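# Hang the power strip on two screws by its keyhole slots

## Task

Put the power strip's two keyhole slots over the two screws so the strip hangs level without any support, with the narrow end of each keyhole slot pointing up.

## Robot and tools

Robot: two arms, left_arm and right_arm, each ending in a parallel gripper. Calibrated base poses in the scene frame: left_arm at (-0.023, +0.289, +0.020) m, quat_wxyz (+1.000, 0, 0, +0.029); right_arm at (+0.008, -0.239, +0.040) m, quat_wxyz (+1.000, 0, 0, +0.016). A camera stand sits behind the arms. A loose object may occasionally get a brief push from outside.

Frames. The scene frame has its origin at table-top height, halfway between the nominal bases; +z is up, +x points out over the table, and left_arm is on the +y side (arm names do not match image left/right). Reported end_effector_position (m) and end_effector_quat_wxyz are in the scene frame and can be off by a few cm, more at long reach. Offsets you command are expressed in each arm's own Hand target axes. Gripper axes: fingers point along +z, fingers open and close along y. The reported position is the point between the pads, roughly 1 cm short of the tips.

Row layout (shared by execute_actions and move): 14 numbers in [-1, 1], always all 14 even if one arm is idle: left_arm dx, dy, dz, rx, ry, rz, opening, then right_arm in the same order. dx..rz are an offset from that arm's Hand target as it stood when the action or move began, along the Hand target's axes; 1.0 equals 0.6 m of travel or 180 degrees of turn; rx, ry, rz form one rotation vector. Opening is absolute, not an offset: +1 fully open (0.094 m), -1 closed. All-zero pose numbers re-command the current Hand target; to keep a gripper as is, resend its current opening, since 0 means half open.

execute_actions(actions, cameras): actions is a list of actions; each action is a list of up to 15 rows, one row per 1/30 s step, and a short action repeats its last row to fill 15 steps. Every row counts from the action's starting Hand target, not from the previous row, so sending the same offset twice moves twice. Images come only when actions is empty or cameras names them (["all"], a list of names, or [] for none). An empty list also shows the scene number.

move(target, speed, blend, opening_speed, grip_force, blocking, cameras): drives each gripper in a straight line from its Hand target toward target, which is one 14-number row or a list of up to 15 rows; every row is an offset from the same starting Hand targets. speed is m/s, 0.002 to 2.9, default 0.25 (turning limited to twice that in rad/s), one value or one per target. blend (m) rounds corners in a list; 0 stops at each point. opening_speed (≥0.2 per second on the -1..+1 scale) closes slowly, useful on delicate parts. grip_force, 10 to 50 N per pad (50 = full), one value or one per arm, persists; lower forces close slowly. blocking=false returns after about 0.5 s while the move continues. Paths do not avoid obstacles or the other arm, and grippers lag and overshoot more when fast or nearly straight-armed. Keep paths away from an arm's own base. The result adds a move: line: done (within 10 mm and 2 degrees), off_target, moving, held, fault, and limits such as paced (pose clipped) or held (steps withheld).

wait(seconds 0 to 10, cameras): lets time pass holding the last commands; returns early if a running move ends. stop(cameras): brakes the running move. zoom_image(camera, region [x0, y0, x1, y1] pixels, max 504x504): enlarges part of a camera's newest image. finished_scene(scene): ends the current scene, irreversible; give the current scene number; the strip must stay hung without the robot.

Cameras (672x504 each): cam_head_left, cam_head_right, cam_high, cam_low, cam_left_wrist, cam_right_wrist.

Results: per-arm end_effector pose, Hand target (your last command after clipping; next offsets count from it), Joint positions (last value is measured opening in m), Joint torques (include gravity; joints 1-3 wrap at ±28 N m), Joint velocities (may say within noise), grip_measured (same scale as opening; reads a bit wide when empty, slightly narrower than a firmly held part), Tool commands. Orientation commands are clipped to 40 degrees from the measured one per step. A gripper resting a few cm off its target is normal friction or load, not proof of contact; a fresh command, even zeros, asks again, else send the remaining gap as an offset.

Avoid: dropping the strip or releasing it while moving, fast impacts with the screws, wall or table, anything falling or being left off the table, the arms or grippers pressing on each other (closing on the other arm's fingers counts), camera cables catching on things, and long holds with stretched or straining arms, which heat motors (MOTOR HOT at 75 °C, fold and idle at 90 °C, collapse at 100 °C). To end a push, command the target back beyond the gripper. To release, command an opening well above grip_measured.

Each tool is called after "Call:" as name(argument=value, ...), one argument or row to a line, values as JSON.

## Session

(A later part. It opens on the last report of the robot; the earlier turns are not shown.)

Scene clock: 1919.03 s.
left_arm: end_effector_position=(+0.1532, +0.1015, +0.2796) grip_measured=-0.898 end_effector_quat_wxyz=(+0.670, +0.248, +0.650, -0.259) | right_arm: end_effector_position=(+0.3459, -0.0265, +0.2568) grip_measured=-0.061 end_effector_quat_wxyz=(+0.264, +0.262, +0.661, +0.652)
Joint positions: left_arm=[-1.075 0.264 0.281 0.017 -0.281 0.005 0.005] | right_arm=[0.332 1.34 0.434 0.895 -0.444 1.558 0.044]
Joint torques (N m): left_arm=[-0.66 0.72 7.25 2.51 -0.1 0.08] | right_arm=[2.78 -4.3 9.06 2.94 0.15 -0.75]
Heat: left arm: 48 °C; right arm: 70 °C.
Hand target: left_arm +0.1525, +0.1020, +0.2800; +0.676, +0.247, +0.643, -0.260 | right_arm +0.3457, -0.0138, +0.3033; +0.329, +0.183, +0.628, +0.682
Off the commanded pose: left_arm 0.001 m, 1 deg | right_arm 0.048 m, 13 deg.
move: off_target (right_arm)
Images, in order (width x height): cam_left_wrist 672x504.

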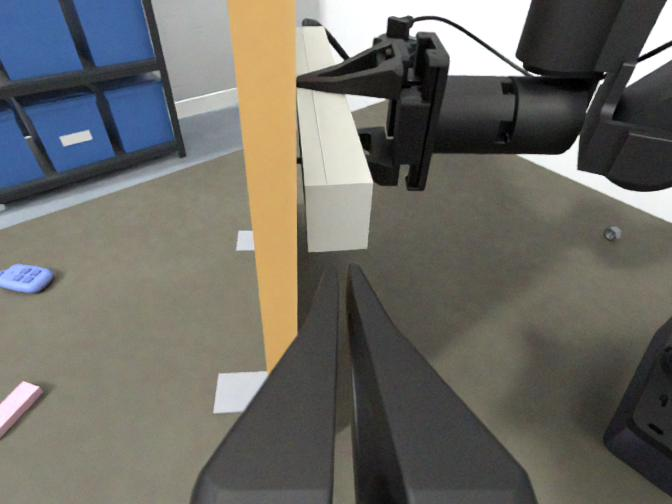

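Call:
move(
  target=[0,0,0,0,0,0,-0.9,0,0,-0.02,0,0,0.0,-0.15],
  speed=0.05,
  cameras=["cam_left_wrist"],
)

Call:
zoom_image(
  camera="cam_left_wrist",
  region=[280, 140, 360, 260],
)

Call:
zoom_image(
  camera="cam_left_wrist",
  region=[280, 10, 360, 100],
)

Scene clock: 1927.17 s.
left_arm: end_effector_position=(+0.1532, +0.1015, +0.2796) grip_measured=-0.898 end_effector_quat_wxyz=(+0.670, +0.248, +0.650, -0.259) | right_arm: end_effector_position=(+0.3449, -0.0271, +0.2569) grip_measured=-0.061 end_effector_quat_wxyz=(+0.268, +0.260, +0.660, +0.652)
Joint positions: left_arm=[-1.075 0.264 0.281 0.017 -0.281 0.005 0.005] | right_arm=[0.332 1.338 0.427 0.905 -0.442 1.553 0.044]
Joint torques (N m): left_arm=[-0.65 0.7 7.25 2.51 -0.11 0.08] | right_arm=[1.24 -6.86 6.87 2.86 -0.09 -0.7]
Heat: left arm: 48 °C; right arm: 68 °C.
Hand target: left_arm +0.1525, +0.1020, +0.2800; +0.676, +0.247, +0.643, -0.260 | right_arm +0.3377, -0.0226, +0.3018; +0.329, +0.183, +0.627, +0.682
Off the commanded pose: left_arm 0.001 m, 1 deg | right_arm 0.045 m, 12 deg.
move: off_target (right_arm)
Images, in order (width x height): cam_left_wrist 672x504.

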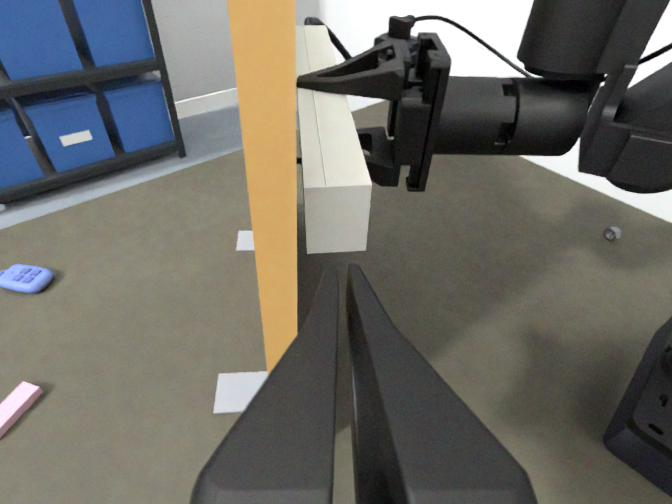

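Scaled by 4.200.

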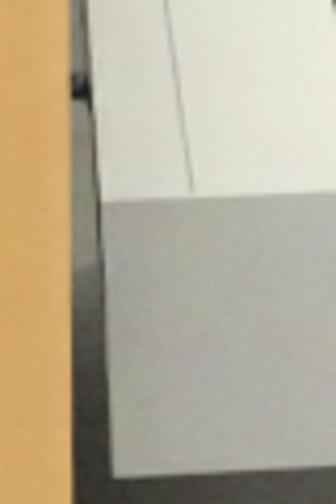

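Scaled by 5.600.

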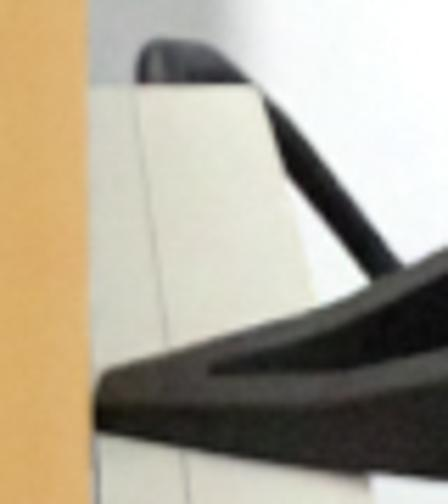

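Call:
move(
  target=[
    [0,0,0,0,0,0,-0.9,0,0,0,0,-0.008,0.008,-0.15],
    [0,0,0,0,0,0,-0.9,0,0,0.045,0,-0.012,0.008,-0.15],
  ],
  speed=0.04,
  cameras=["cam_left_wrist"],
)

Call:
zoom_image(
  camera="cam_left_wrist",
  region=[280, 140, 360, 260],
)

Call:
zoom_image(
  camera="cam_left_wrist",
  region=[280, 10, 360, 100],
)

Scene clock: 1933.50 s.
left_arm: end_effector_position=(+0.1532, +0.1015, +0.2796) grip_measured=-0.898 end_effector_quat_wxyz=(+0.670, +0.248, +0.650, -0.259) | right_arm: end_effector_position=(+0.3470, -0.0246, +0.2564) grip_measured=-0.061 end_effector_quat_wxyz=(+0.285, +0.271, +0.654, +0.647)
Joint positions: left_arm=[-1.075 0.264 0.281 0.017 -0.281 0.005 0.005] | right_arm=[0.37 1.344 0.422 0.921 -0.361 1.548 0.044]
Joint torques (N m): left_arm=[-0.68 0.72 7.25 2.51 -0.1 0.08] | right_arm=[3.6 -1.77 12.23 2.83 0.17 -0.49]
Heat: left arm: 48 °C; right arm: 67 °C.
Hand target: left_arm +0.1525, +0.1020, +0.2800; +0.676, +0.247, +0.643, -0.260 | right_arm +0.3556, -0.0028, +0.3056; +0.332, +0.204, +0.619, +0.682
Off the commanded pose: left_arm 0.001 m, 1 deg | right_arm 0.055 m, 11 deg.
move: off_target (right_arm)
Images, in order (width x height): cam_left_wrist 672x504.

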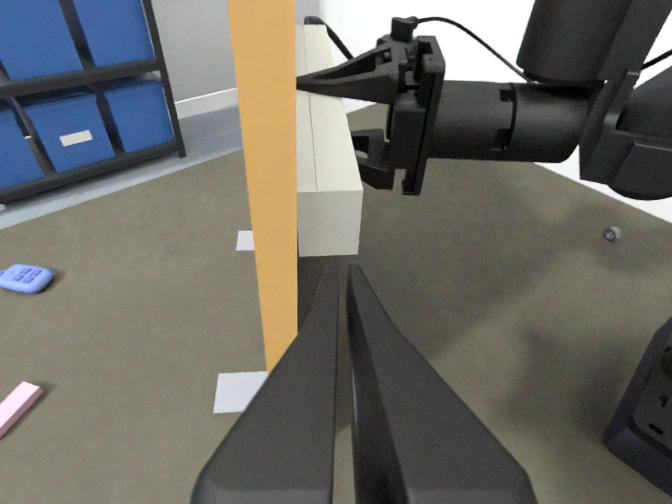

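Scaled by 4.200.

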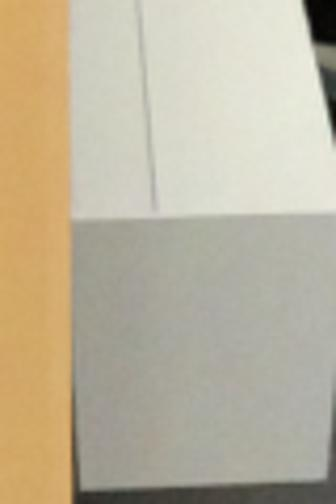

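Scaled by 5.600.

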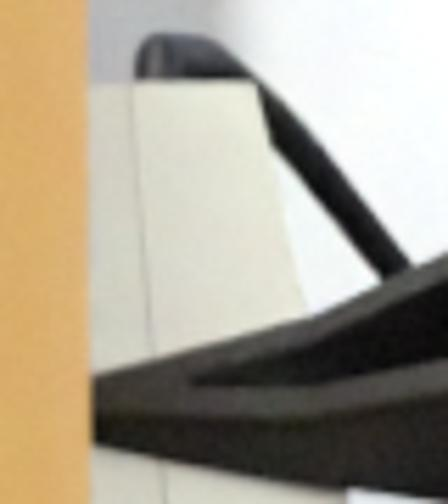

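Call:
move(
  target=[0,0,0,0,0,0,-0.9,0,-0.006,-0.012,0,0.006,0.008,-0.15],
  speed=0.03,
  cameras=["cam_left_wrist"],
)

Call:
zoom_image(
  camera="cam_left_wrist",
  region=[280, 140, 360, 260],
)

Call:
zoom_image(
  camera="cam_left_wrist",
  region=[280, 10, 360, 100],
)

Scene clock: 1946.43 s.
left_arm: end_effector_position=(+0.1532, +0.1015, +0.2796) grip_measured=-0.898 end_effector_quat_wxyz=(+0.670, +0.248, +0.650, -0.259) | right_arm: end_effector_position=(+0.3466, -0.0241, +0.2564) grip_measured=-0.061 end_effector_quat_wxyz=(+0.281, +0.268, +0.654, +0.650)
Joint positions: left_arm=[-1.075 0.264 0.281 0.017 -0.281 0.005 0.005] | right_arm=[0.365 1.35 0.422 0.931 -0.377 1.552 0.044]
Joint torques (N m): left_arm=[-0.66 0.7 7.24 2.51 -0.1 0.08] | right_arm=[2.09 -2.07 10.63 2.94 -0.17 -0.29]
Heat: left arm: 48 °C; right arm: 72 °C.
Hand target: left_arm +0.1525, +0.1020, +0.2800; +0.676, +0.247, +0.643, -0.260 | right_arm +0.3514, -0.0078, +0.3010; +0.317, +0.205, +0.619, +0.688
Off the commanded pose: left_arm 0.001 m, 1 deg | right_arm 0.048 m, 10 deg.
move: off_target (right_arm)
Images, in order (width x height): cam_left_wrist 672x504.

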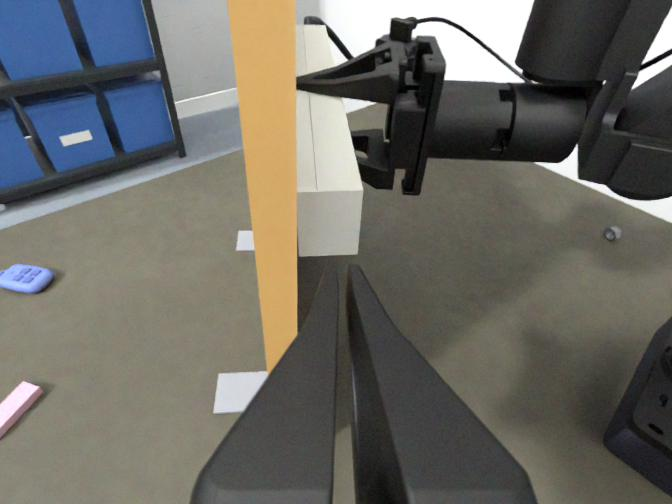

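Scaled by 4.200.

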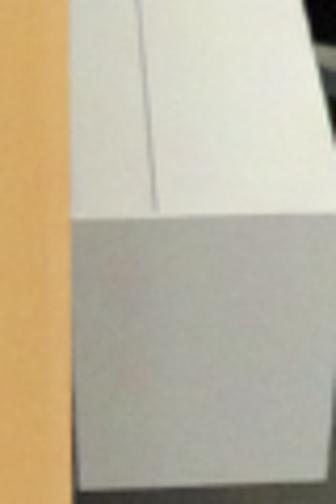

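Scaled by 5.600.

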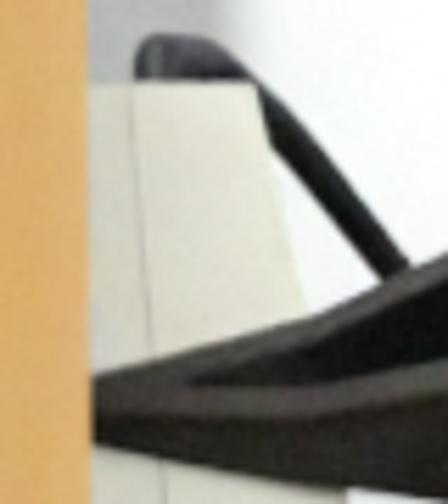

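Call:
move(
  target=[0,0,0,0,0,0,-0.9,0,-0.03,-0.004,0.004,0.0,0.006,-0.15],
  speed=0.04,
  cameras=["cam_left_wrist","cam_head_right"],
)

Call:
zoom_image(
  camera="cam_head_right",
  region=[310, 100, 460, 240],
)

Call:
zoom_image(
  camera="cam_left_wrist",
  region=[280, 10, 360, 100],
)

Scene clock: 1950.90 s.
left_arm: end_effector_position=(+0.1532, +0.1015, +0.2796) grip_measured=-0.898 end_effector_quat_wxyz=(+0.670, +0.248, +0.650, -0.259) | right_arm: end_effector_position=(+0.3475, -0.0238, +0.2551) grip_measured=-0.061 end_effector_quat_wxyz=(+0.283, +0.261, +0.639, +0.666)
Joint positions: left_arm=[-1.075 0.264 0.281 0.017 -0.281 0.005 0.005] | right_arm=[0.359 1.411 0.399 1.062 -0.391 1.576 0.044]
Joint torques (N m): left_arm=[-0.66 0.72 7.24 2.51 -0.1 0.08] | right_arm=[2.04 -1.54 10.26 2.44 -0.04 -0.37]
Heat: left arm: 48 °C; right arm: 72 °C.
Hand target: left_arm +0.1525, +0.1020, +0.2800; +0.676, +0.247, +0.643, -0.260 | right_arm +0.3531, -0.0090, +0.2830; +0.310, +0.213, +0.622, +0.687
Off the commanded pose: left_arm 0.001 m, 1 deg | right_arm 0.032 m, 7 deg.
move: off_target (right_arm)
Images, in order (width x height): cam_head_right 672x504, cam_left_wrist 672x504.

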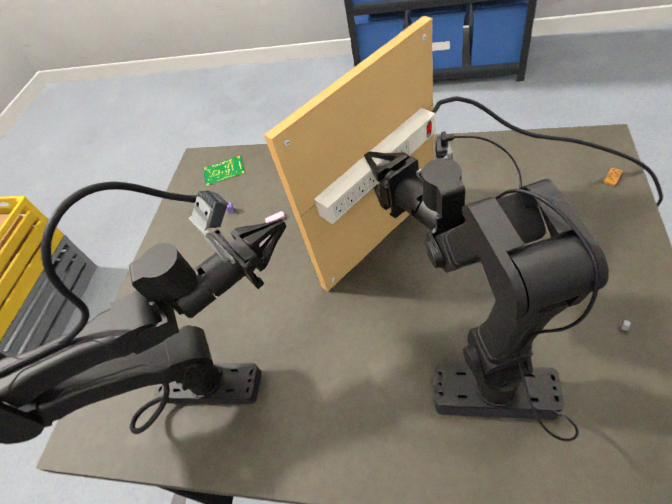

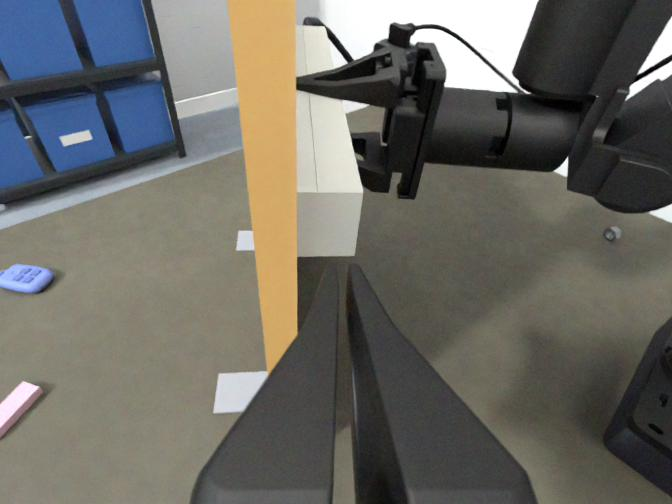

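Scaled by 3.360.

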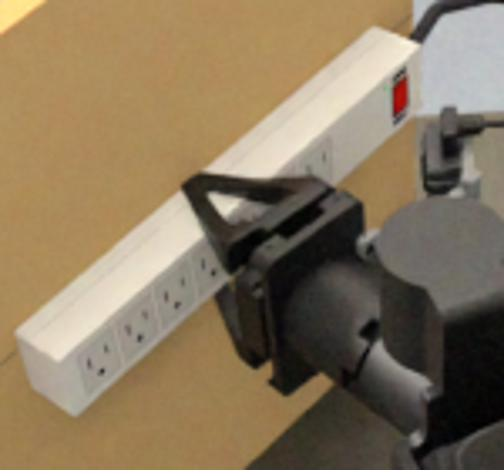

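Scaled by 5.600.

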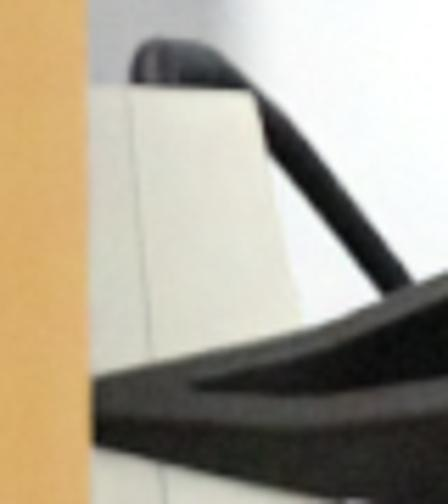

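Call:
move(
  target=[0,0,0,0,0,0,-0.9,0,-0.014,-0.01,0.014,0.0,0.010,-0.15],
  speed=0.04,
  cameras=["cam_head_right"],
)

Call:
zoom_image(
  camera="cam_head_right",
  region=[310, 100, 460, 240],
)

Scene clock: 1960.80 s.
left_arm: end_effector_position=(+0.1532, +0.1015, +0.2796) grip_measured=-0.898 end_effector_quat_wxyz=(+0.670, +0.248, +0.650, -0.259) | right_arm: end_effector_position=(+0.3472, -0.0238, +0.2542) grip_measured=-0.061 end_effector_quat_wxyz=(+0.278, +0.264, +0.639, +0.667)
Joint positions: left_arm=[-1.075 0.264 0.281 0.017 -0.281 0.005 0.005] | right_arm=[0.358 1.411 0.398 1.059 -0.395 1.585 0.044]
Joint torques (N m): left_arm=[-0.66 0.7 7.25 2.51 -0.1 0.08] | right_arm=[1.4 -3.26 9.47 1.95 -0.14 -0.33]
Heat: left arm: 48 °C; right arm: 73 °C.
Hand target: left_arm +0.1525, +0.1020, +0.2800; +0.676, +0.247, +0.643, -0.260 | right_arm +0.3503, -0.0130, +0.2739; +0.294, +0.230, +0.633, +0.678
Off the commanded pose: left_arm 0.001 m, 1 deg | right_arm 0.023 m, 5 deg.
move: off_target (right_arm)
Images, in order (width x height): cam_head_right 672x504.

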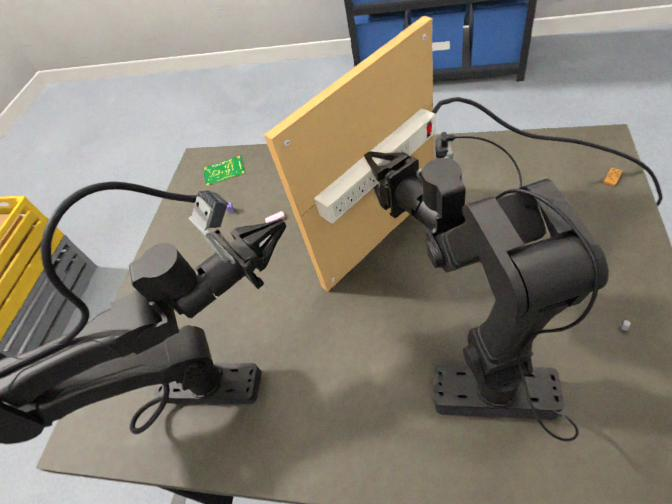

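Scaled by 3.360.

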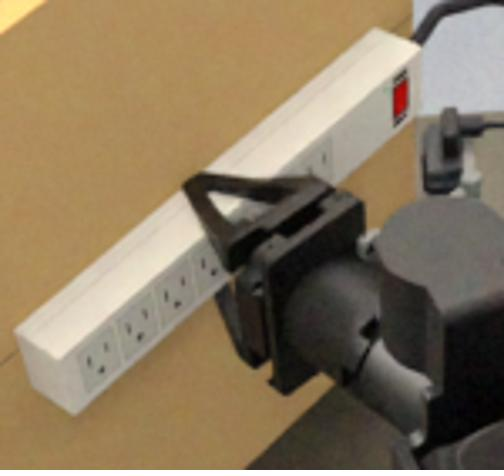

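Call:
move(
  target=[0,0,0,0,0,0,-0.9,0,-0.02,-0.004,0.012,0.0,0.004,-0.15],
  speed=0.04,
  cameras=["cam_left_wrist","cam_head_right"],
)

Call:
zoom_image(
  camera="cam_head_right",
  region=[310, 100, 460, 240],
)

Call:
zoom_image(
  camera="cam_left_wrist",
  region=[280, 140, 360, 260],
)

Scene clock: 1966.63 s.
left_arm: end_effector_position=(+0.1532, +0.1015, +0.2796) grip_measured=-0.898 end_effector_quat_wxyz=(+0.670, +0.248, +0.650, -0.259) | right_arm: end_effector_position=(+0.3472, -0.0240, +0.2537) grip_measured=-0.061 end_effector_quat_wxyz=(+0.277, +0.264, +0.640, +0.666)
Joint positions: left_arm=[-1.075 0.264 0.281 0.017 -0.281 0.005 0.005] | right_arm=[0.356 1.411 0.398 1.058 -0.396 1.586 0.044]
Joint torques (N m): left_arm=[-0.68 0.69 7.25 2.51 -0.11 0.08] | right_arm=[1.14 -2.81 8.77 1.74 -0.16 -0.35]
Heat: left arm: 48 °C; right arm: 72 °C.
Hand target: left_arm +0.1525, +0.1020, +0.2800; +0.676, +0.247, +0.643, -0.260 | right_arm +0.3500, -0.0145, +0.2617; +0.285, +0.239, +0.644, +0.668
Off the commanded pose: left_arm 0.001 m, 1 deg | right_arm 0.013 m, 3 deg.
move: off_target (right_arm)
Images, in order (width x height): cam_head_right 672x504, cam_left_wrist 672x504.

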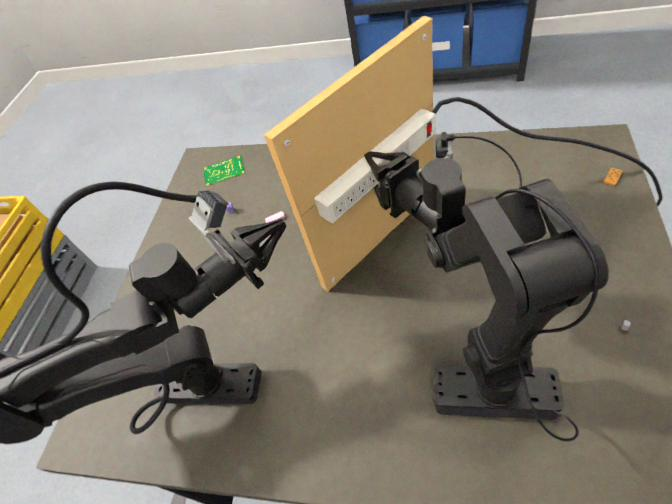

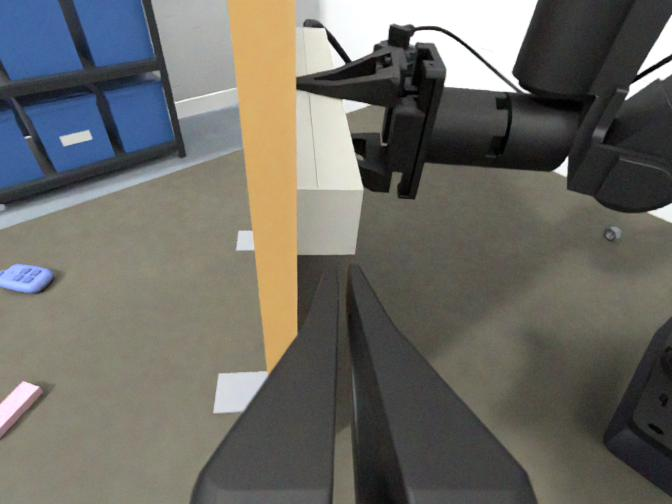

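Scaled by 3.360.

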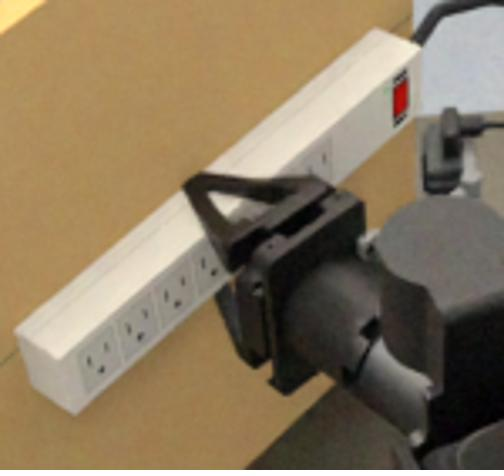

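Scaled by 4.200.

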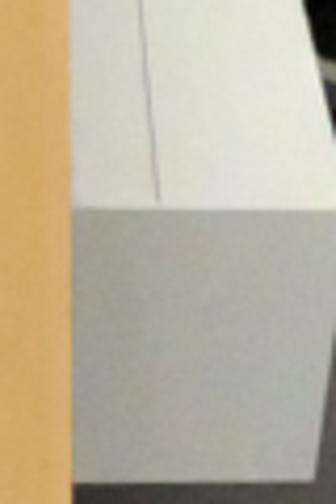

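Call:
move(
  target=[0,0,0,0,0,0,-0.9,0,-0.02,0.0,0.014,0.0,0.004,-0.15],
  speed=0.04,
)

Scene clock: 1969.63 s.
left_arm: end_effector_position=(+0.1532, +0.1015, +0.2796) grip_measured=-0.898 end_effector_quat_wxyz=(+0.670, +0.248, +0.650, -0.259) | right_arm: end_effector_position=(+0.3476, -0.0243, +0.2521) grip_measured=-0.061 end_effector_quat_wxyz=(+0.276, +0.267, +0.641, +0.665)
Joint positions: left_arm=[-1.075 0.264 0.281 0.017 -0.281 0.005 0.005] | right_arm=[0.356 1.411 0.398 1.051 -0.395 1.586 0.044]
Joint torques (N m): left_arm=[-0.66 0.7 7.24 2.51 -0.11 0.08] | right_arm=[1.11 -2.25 8.65 1.44 -0.16 -0.41]
Heat: left arm: 48 °C; right arm: 71 °C.
Hand target: left_arm +0.1525, +0.1020, +0.2800; +0.676, +0.247, +0.643, -0.260 | right_arm +0.3509, -0.0144, +0.2498; +0.276, +0.249, +0.657, +0.655
Off the commanded pose: left_arm 0.001 m, 1 deg | right_arm 0.011 m, 3 deg.
move: off_target (right_arm)

Call:
move(
  target=[0,0,0,0,0,0,-0.9,0,-0.02,-0.002,0.014,0.0,0.003,-0.15],
  speed=0.04,
)

Call:
move(
  target=[0,0,0,0,0,0,-0.9,0,-0.015,-0.002,0.01,0.0,0.003,-0.15],
  speed=0.04,
  cameras=["cam_left_wrist","cam_head_right"],
)

Call:
zoom_image(
  camera="cam_head_right",
  region=[310, 100, 460, 240],
)

Scene clock: 1973.67 s.
left_arm: end_effector_position=(+0.1532, +0.1015, +0.2796) grip_measured=-0.898 end_effector_quat_wxyz=(+0.670, +0.248, +0.650, -0.259) | right_arm: end_effector_position=(+0.3477, -0.0244, +0.2515) grip_measured=-0.061 end_effector_quat_wxyz=(+0.276, +0.267, +0.642, +0.664)
Joint positions: left_arm=[-1.075 0.264 0.281 0.017 -0.281 0.005 0.005] | right_arm=[0.355 1.411 0.398 1.048 -0.395 1.586 0.044]
Joint torques (N m): left_arm=[-0.68 0.7 7.24 2.51 -0.1 0.08] | right_arm=[0.84 -2.32 7.99 1.11 -0.21 -0.48]
Heat: left arm: 48 °C; right arm: 70 °C.
Hand target: left_arm +0.1525, +0.1020, +0.2800; +0.676, +0.247, +0.643, -0.260 | right_arm +0.3505, -0.0155, +0.2378; +0.267, +0.259, +0.670, +0.642
Off the commanded pose: left_arm 0.001 m, 1 deg | right_arm 0.017 m, 4 deg.
move: off_target (right_arm)

Scene clock: 1974.37 s.
left_arm: end_effector_position=(+0.1532, +0.1015, +0.2796) grip_measured=-0.898 end_effector_quat_wxyz=(+0.670, +0.248, +0.650, -0.259) | right_arm: end_effector_position=(+0.3477, -0.0246, +0.2508) grip_measured=-0.061 end_effector_quat_wxyz=(+0.277, +0.266, +0.643, +0.662)
Joint positions: left_arm=[-1.075 0.264 0.281 0.017 -0.281 0.005 0.005] | right_arm=[0.355 1.411 0.398 1.045 -0.397 1.58 0.044]
Joint torques (N m): left_arm=[-0.65 0.72 7.25 2.51 -0.1 0.08] | right_arm=[0.65 -2.55 7.34 0.89 -0.24 -0.45]
Heat: left arm: 48 °C; right arm: 70 °C.
Hand target: left_arm +0.1525, +0.1020, +0.2800; +0.676, +0.247, +0.643, -0.260 | right_arm +0.3496, -0.0167, +0.2288; +0.260, +0.266, +0.679, +0.633
Off the commanded pose: left_arm 0.001 m, 1 deg | right_arm 0.023 m, 6 deg.
move: off_target (right_arm)
Images, in order (width x height): cam_head_right 672x504, cam_left_wrist 672x504.

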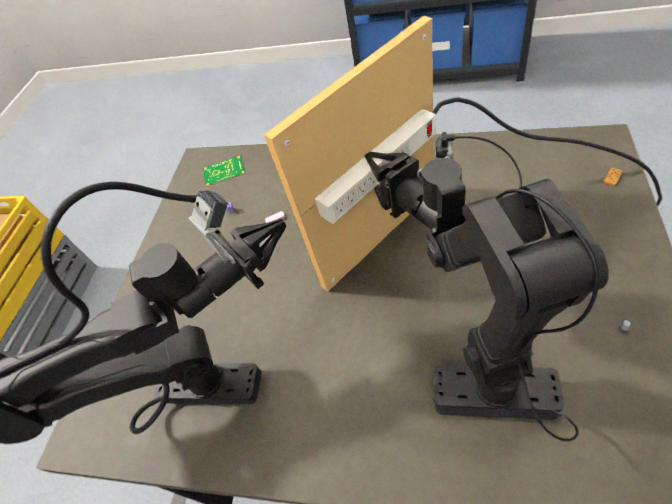

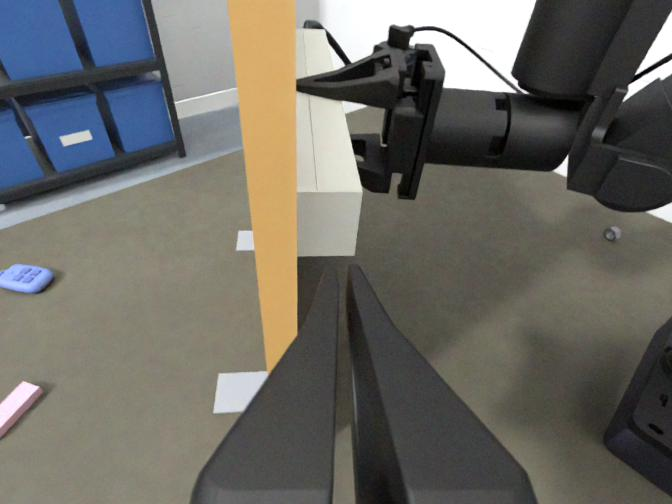

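Scaled by 3.360.

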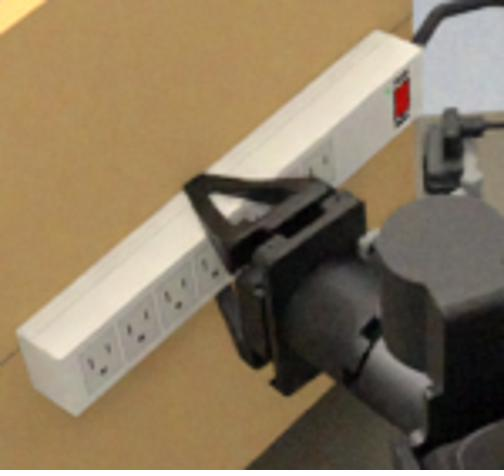

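Call:
move(
  target=[0,0,0,0,0,0,-0.9,0,-0.025,-0.002,0.01,0.0,0.002,-0.15],
  speed=0.04,
)

Call:
move(
  target=[0,0,0,0,0,0,-0.9,0,-0.02,-0.002,0.008,0.0,0.0,-0.15],
  speed=0.04,
)

Scene clock: 1983.67 s.
left_arm: end_effector_position=(+0.1532, +0.1015, +0.2796) grip_measured=-0.898 end_effector_quat_wxyz=(+0.670, +0.248, +0.650, -0.259) | right_arm: end_effector_position=(+0.3477, -0.0247, +0.2507) grip_measured=-0.061 end_effector_quat_wxyz=(+0.276, +0.266, +0.644, +0.662)
Joint positions: left_arm=[-1.075 0.264 0.281 0.017 -0.281 0.005 0.005] | right_arm=[0.353 1.411 0.398 1.045 -0.399 1.579 0.044]
Joint torques (N m): left_arm=[-0.66 0.7 7.24 2.51 -0.11 0.08] | right_arm=[0.35 -1.32 5.63 0.92 -0.24 -0.53]
Heat: left arm: 48 °C; right arm: 68 °C.
Hand target: left_arm +0.1525, +0.1020, +0.2800; +0.676, +0.247, +0.643, -0.260 | right_arm +0.3483, -0.0185, +0.2139; +0.254, +0.272, +0.688, +0.623
Off the commanded pose: left_arm 0.001 m, 1 deg | right_arm 0.037 m, 7 deg.
move: off_target (right_arm)

Scene clock: 1984.47 s.
left_arm: end_effector_position=(+0.1532, +0.1015, +0.2796) grip_measured=-0.898 end_effector_quat_wxyz=(+0.670, +0.248, +0.650, -0.259) | right_arm: end_effector_position=(+0.3476, -0.0248, +0.2500) grip_measured=-0.061 end_effector_quat_wxyz=(+0.277, +0.263, +0.643, +0.664)
Joint positions: left_arm=[-1.075 0.264 0.281 0.017 -0.281 0.005 0.005] | right_arm=[0.351 1.42 0.395 1.063 -0.405 1.579 0.044]
Joint torques (N m): left_arm=[-0.66 0.7 7.24 2.51 -0.1 0.08] | right_arm=[0.1 -1.06 4.41 0.8 -0.23 -0.6]
Heat: left arm: 48 °C; right arm: 68 °C.
Hand target: left_arm +0.1525, +0.1020, +0.2800; +0.676, +0.247, +0.643, -0.260 | right_arm +0.3468, -0.0203, +0.2020; +0.250, +0.275, +0.696, +0.614
Off the commanded pose: left_arm 0.001 m, 1 deg | right_arm 0.048 m, 9 deg.
move: off_target (right_arm)

Call:
move(
  target=[0,0,0,0,0,0,-0.9,0,-0.008,0.0,0.01,0.0,0.0,-0.15],
  speed=0.03,
  cameras=["cam_head_right","cam_left_wrist"],
)

Call:
zoom_image(
  camera="cam_head_right",
  region=[310, 100, 460, 240],
)

Call:
zoom_image(
  camera="cam_left_wrist",
  region=[280, 140, 360, 260],
)

Scene clock: 1989.00 s.
left_arm: end_effector_position=(+0.1532, +0.1015, +0.2796) grip_measured=-0.898 end_effector_quat_wxyz=(+0.670, +0.248, +0.650, -0.259) | right_arm: end_effector_position=(+0.3463, -0.0247, +0.2377) grip_measured=-0.061 end_effector_quat_wxyz=(+0.271, +0.266, +0.657, +0.652)
Joint positions: left_arm=[-1.075 0.264 0.281 0.017 -0.281 0.005 0.005] | right_arm=[0.35 1.426 0.386 1.035 -0.409 1.56 0.044]
Joint torques (N m): left_arm=[-0.66 0.7 7.25 2.51 -0.1 0.08] | right_arm=[0.18 -2.14 5.61 0.63 -0.15 -0.56]
Heat: left arm: 48 °C; right arm: 66 °C.
Hand target: left_arm +0.1525, +0.1020, +0.2800; +0.676, +0.247, +0.643, -0.260 | right_arm +0.3463, -0.0207, +0.1973; +0.246, +0.279, +0.706, +0.603
Off the commanded pose: left_arm 0.001 m, 1 deg | right_arm 0.041 m, 9 deg.
move: off_target (right_arm)
Images, in order (width x height): cam_head_right 672x504, cam_left_wrist 672x504.

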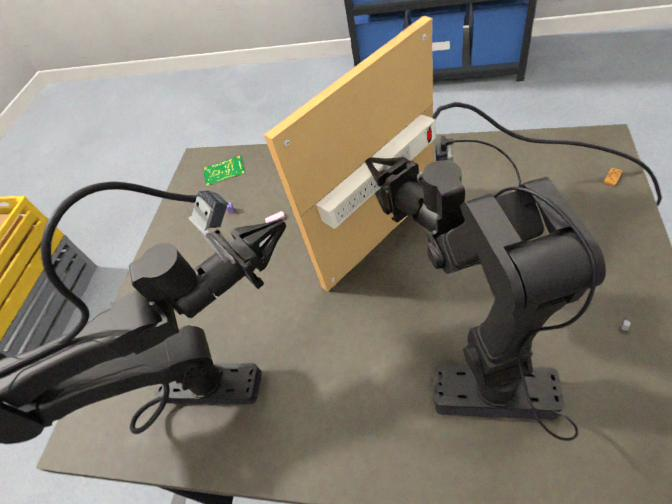

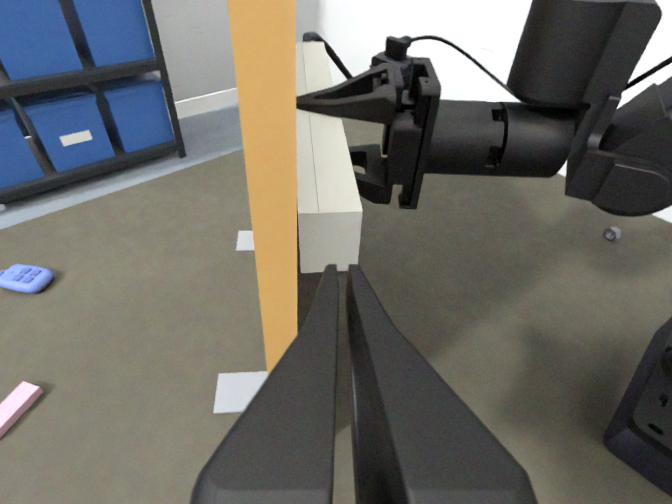

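Scaled by 3.360.

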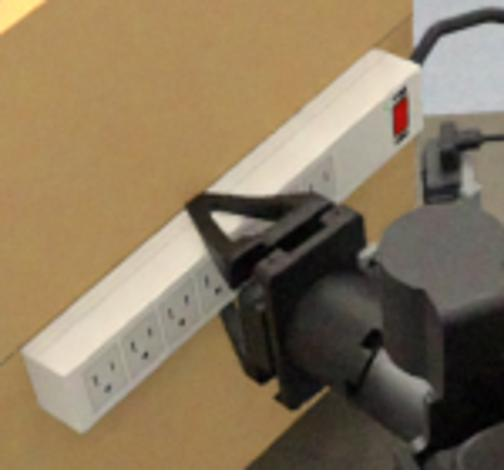

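Scaled by 4.200.

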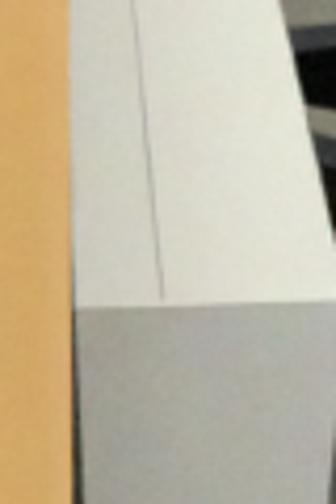

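Call:
move(
  target=[0,0,0,0,0,0,-0.9,0,0.045,-0.016,-0.02,0.0,0.003,-0.15],
  speed=0.04,
  cameras=["cam_head_right","cam_left_wrist"],
)

Call:
zoom_image(
  camera="cam_head_right",
  region=[310, 100, 460, 240],
)

Call:
zoom_image(
  camera="cam_left_wrist",
  region=[280, 140, 360, 260],
)

Call:
zoom_image(
  camera="cam_left_wrist",
  region=[280, 10, 360, 100],
)

Scene clock: 2004.97 s.
left_arm: end_effector_position=(+0.1532, +0.1015, +0.2796) grip_measured=-0.898 end_effector_quat_wxyz=(+0.670, +0.248, +0.650, -0.259) | right_arm: end_effector_position=(+0.3460, -0.0252, +0.2387) grip_measured=-0.061 end_effector_quat_wxyz=(+0.269, +0.270, +0.663, +0.644)
Joint positions: left_arm=[-1.075 0.264 0.281 0.017 -0.281 0.005 0.005] | right_arm=[0.35 1.395 0.398 0.97 -0.407 1.552 0.044]
Joint torques (N m): left_arm=[-0.66 0.7 7.24 2.51 -0.1 0.08] | right_arm=[-0.25 -5.33 6.01 1.01 -0.27 -0.2]
Heat: left arm: 48 °C; right arm: 62 °C.
Hand target: left_arm +0.1525, +0.1020, +0.2800; +0.676, +0.247, +0.643, -0.260 | right_arm +0.3424, -0.0243, +0.2255; +0.252, +0.274, +0.685, +0.626
Off the commanded pose: left_arm 0.001 m, 1 deg | right_arm 0.014 m, 4 deg.
move: off_target (right_arm)
Images, in order (width x height): cam_head_right 672x504, cam_left_wrist 672x504.

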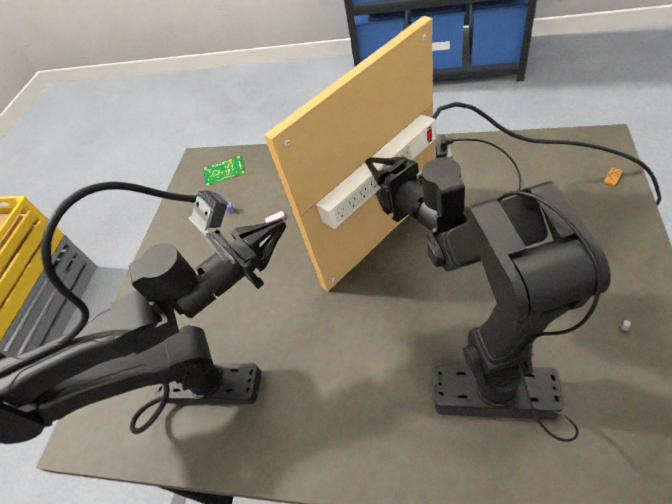

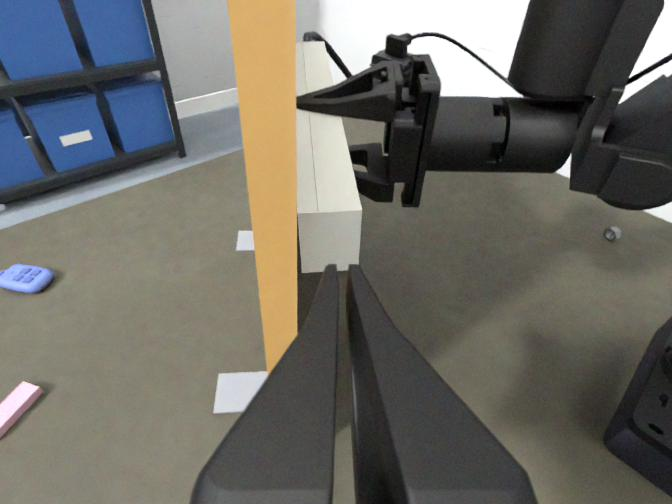

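Scaled by 3.360.

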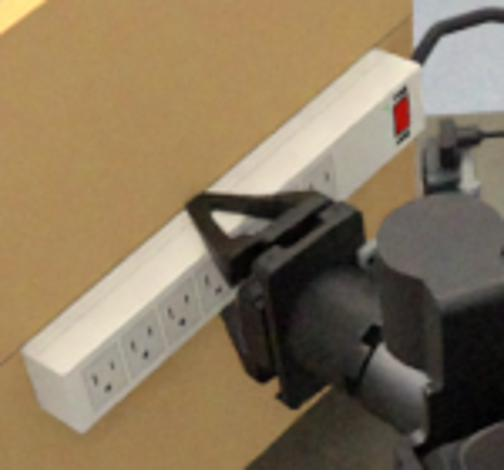

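Scaled by 4.200.

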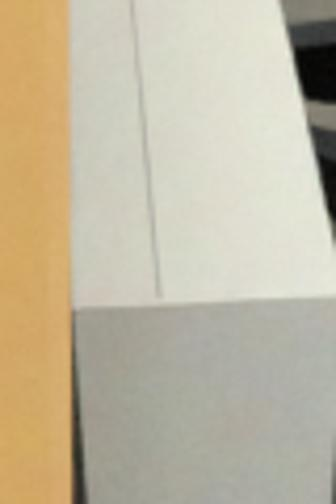

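Scaled by 5.600.

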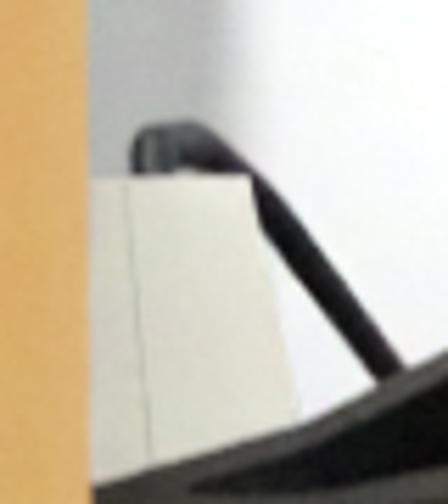

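Call:
move(
  target=[0,0,0,0,0,0,-0.9,0,0.015,-0.022,-0.004,0.0,0.002,-0.15],
  speed=0.03,
  cameras=["cam_head_right","cam_left_wrist"],
)

Call:
zoom_image(
  camera="cam_left_wrist",
  region=[280, 140, 360, 260],
)

Call:
zoom_image(
  camera="cam_left_wrist",
  region=[280, 10, 360, 100],
)

Scene clock: 2009.67 s.
left_arm: end_effector_position=(+0.1532, +0.1015, +0.2796) grip_measured=-0.898 end_effector_quat_wxyz=(+0.670, +0.248, +0.650, -0.259) | right_arm: end_effector_position=(+0.3463, -0.0269, +0.2394) grip_measured=-0.062 end_effector_quat_wxyz=(+0.267, +0.276, +0.671, +0.634)
Joint positions: left_arm=[-1.075 0.264 0.281 0.017 -0.281 0.005 0.005] | right_arm=[0.348 1.359 0.414 0.888 -0.401 1.54 0.044]
Joint torques (N m): left_arm=[-0.66 0.7 7.25 2.52 -0.11 0.08] | right_arm=[-1.73 -8.76 3.74 1.34 -0.57 0.02]
Heat: left arm: 48 °C; right arm: 62 °C.
Hand target: left_arm +0.1525, +0.1020, +0.2800; +0.676, +0.247, +0.643, -0.260 | right_arm +0.3339, -0.0333, +0.2355; +0.252, +0.275, +0.680, +0.631
Off the commanded pose: left_arm 0.001 m, 1 deg | right_arm 0.014 m, 2 deg.
move: off_target (right_arm)
Images, in order (width x height): cam_head_right 672x504, cam_left_wrist 672x504.

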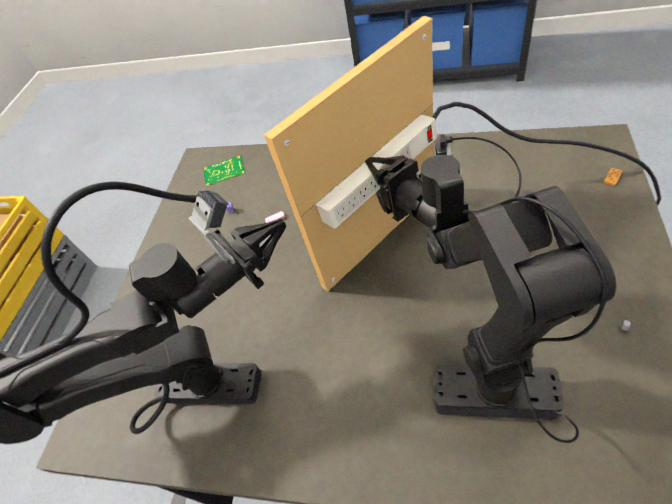

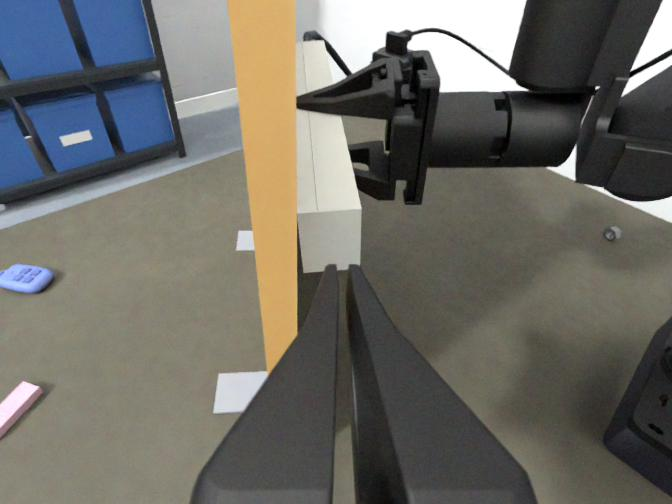

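Scaled by 4.200.

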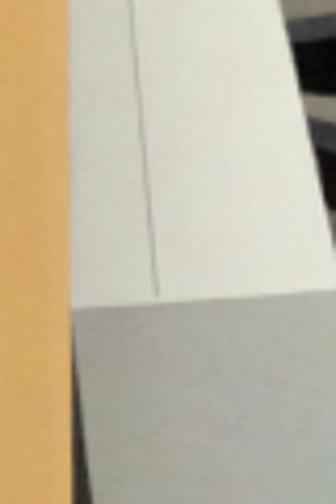

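Scaled by 5.600.

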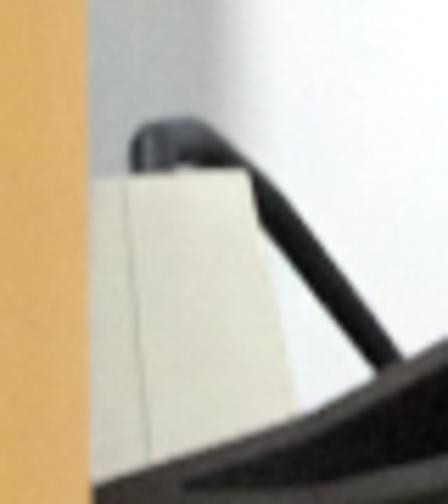

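Call:
move(
  target=[0,0,0,0,0,0,-0.9,0,0.025,0.02,-0.008,0.0,0.004,-0.15],
  speed=0.03,
  cameras=["cam_head_right","cam_left_wrist"],
)

Call:
zoom_image(
  camera="cam_head_right",
  region=[310, 100, 460, 240],
)

Call:
zoom_image(
  camera="cam_left_wrist",
  region=[280, 140, 400, 290],
)

Scene clock: 2017.00 s.
left_arm: end_effector_position=(+0.1532, +0.1015, +0.2796) grip_measured=-0.898 end_effector_quat_wxyz=(+0.670, +0.248, +0.650, -0.259) | right_arm: end_effector_position=(+0.3467, -0.0267, +0.2398) grip_measured=-0.062 end_effector_quat_wxyz=(+0.266, +0.277, +0.672, +0.634)
Joint positions: left_arm=[-1.075 0.264 0.281 0.017 -0.281 0.005 0.005] | right_arm=[0.348 1.356 0.418 0.877 -0.401 1.541 0.044]
Joint velocities: left_arm=[within noise] | right_arm=[0.017 -0.002 -0.007 -0.051 -0.168 -0.022 0]
Joint torques (N m): left_arm=[-0.66 0.7 7.25 2.52 -0.1 0.08] | right_arm=[-0.06 -6.84 7.47 1.4 -0.34 0.22]
Heat: left arm: 48 °C; right arm: 61 °C.
Hand target: left_arm +0.1525, +0.1020, +0.2800; +0.676, +0.247, +0.643, -0.260 | right_arm +0.3430, -0.0239, +0.2496; +0.251, +0.276, +0.670, +0.641
Off the commanded pose: left_arm 0.001 m, 1 deg | right_arm 0.011 m, 2 deg.
move: off_target (right_arm)
Images, in order (width x height): cam_head_right 672x504, cam_left_wrist 672x504.

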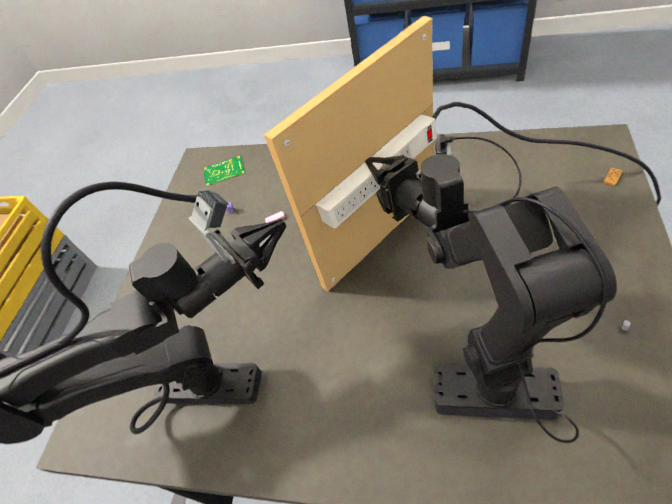

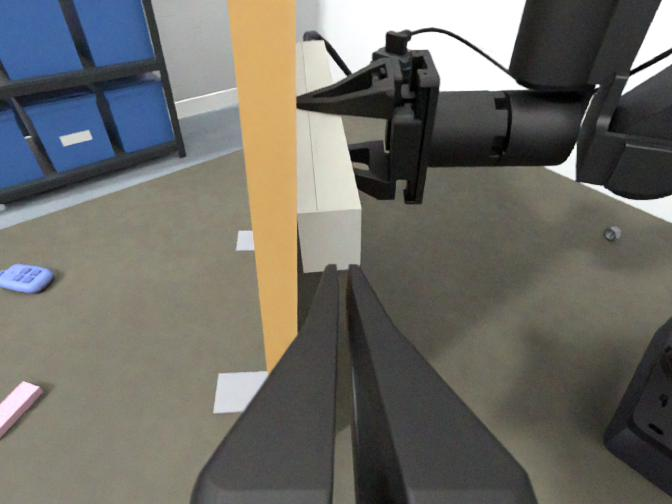

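Scaled by 3.360.

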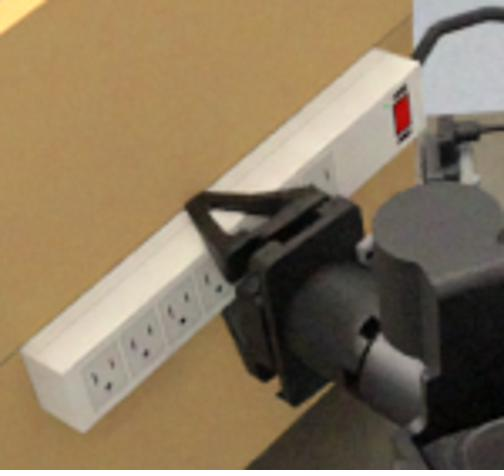

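Scaled by 3.360.

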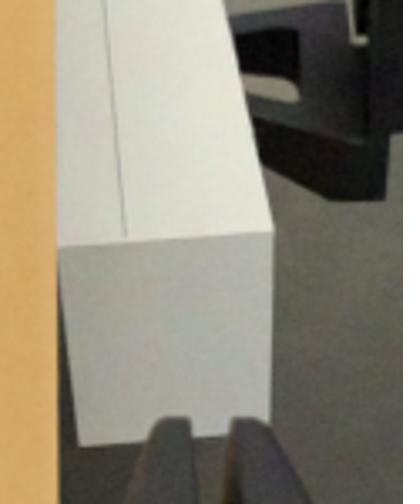

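Call:
move(
  target=[0,0,0,0,0,0,-0.9,0,0.012,0.008,-0.012,0.0,0.002,-0.15],
  speed=0.03,
  cameras=["cam_head_right","cam_left_wrist"],
)

Call:
zoom_image(
  camera="cam_head_right",
  region=[310, 100, 460, 240],
)

Call:
zoom_image(
  camera="cam_left_wrist",
  region=[280, 140, 400, 290],
)

Scene clock: 2027.73 s.
left_arm: end_effector_position=(+0.1532, +0.1015, +0.2796) grip_measured=-0.898 end_effector_quat_wxyz=(+0.670, +0.248, +0.650, -0.259) | right_arm: end_effector_position=(+0.3467, -0.0267, +0.2404) grip_measured=-0.062 end_effector_quat_wxyz=(+0.266, +0.277, +0.671, +0.634)
Joint positions: left_arm=[-1.075 0.264 0.281 0.017 -0.281 0.005 0.005] | right_arm=[0.348 1.356 0.418 0.88 -0.401 1.543 0.044]
Joint torques (N m): left_arm=[-0.66 0.7 7.24 2.51 -0.1 0.08] | right_arm=[0.61 -4.46 8.17 1.87 -0.24 0.4]
Heat: left arm: 48 °C; right arm: 60 °C.
Hand target: left_arm +0.1525, +0.1020, +0.2800; +0.676, +0.247, +0.643, -0.260 | right_arm +0.3467, -0.0202, +0.2565; +0.254, +0.274, +0.657, +0.654
Off the commanded pose: left_arm 0.001 m, 1 deg | right_arm 0.017 m, 3 deg.
move: off_target (right_arm)
Images, in order (width x height): cam_head_right 672x504, cam_left_wrist 672x504.

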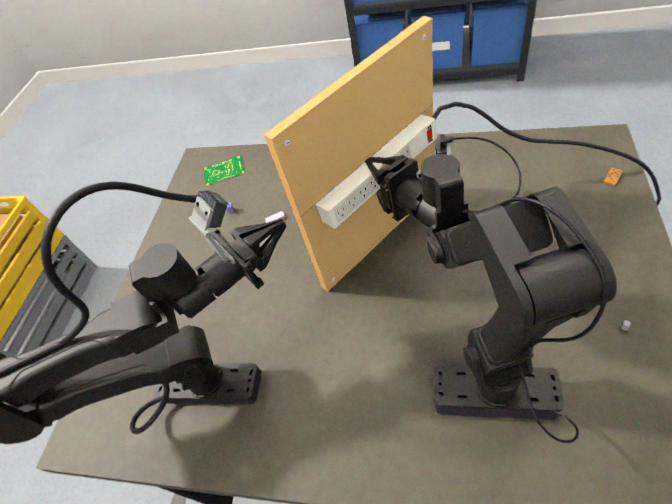

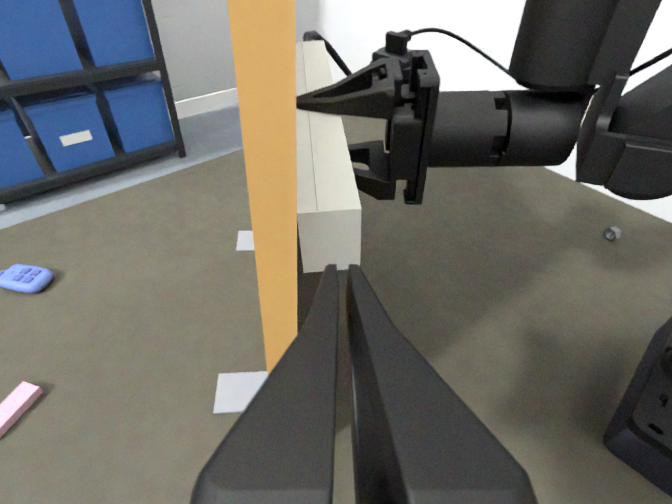

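Scaled by 3.360.

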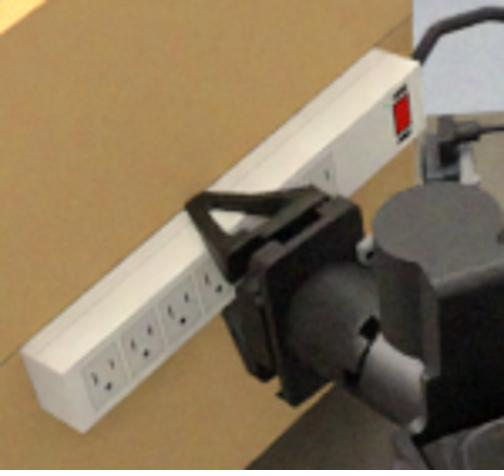

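Scaled by 3.360.

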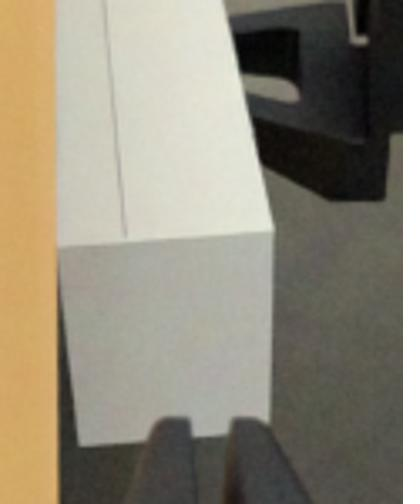

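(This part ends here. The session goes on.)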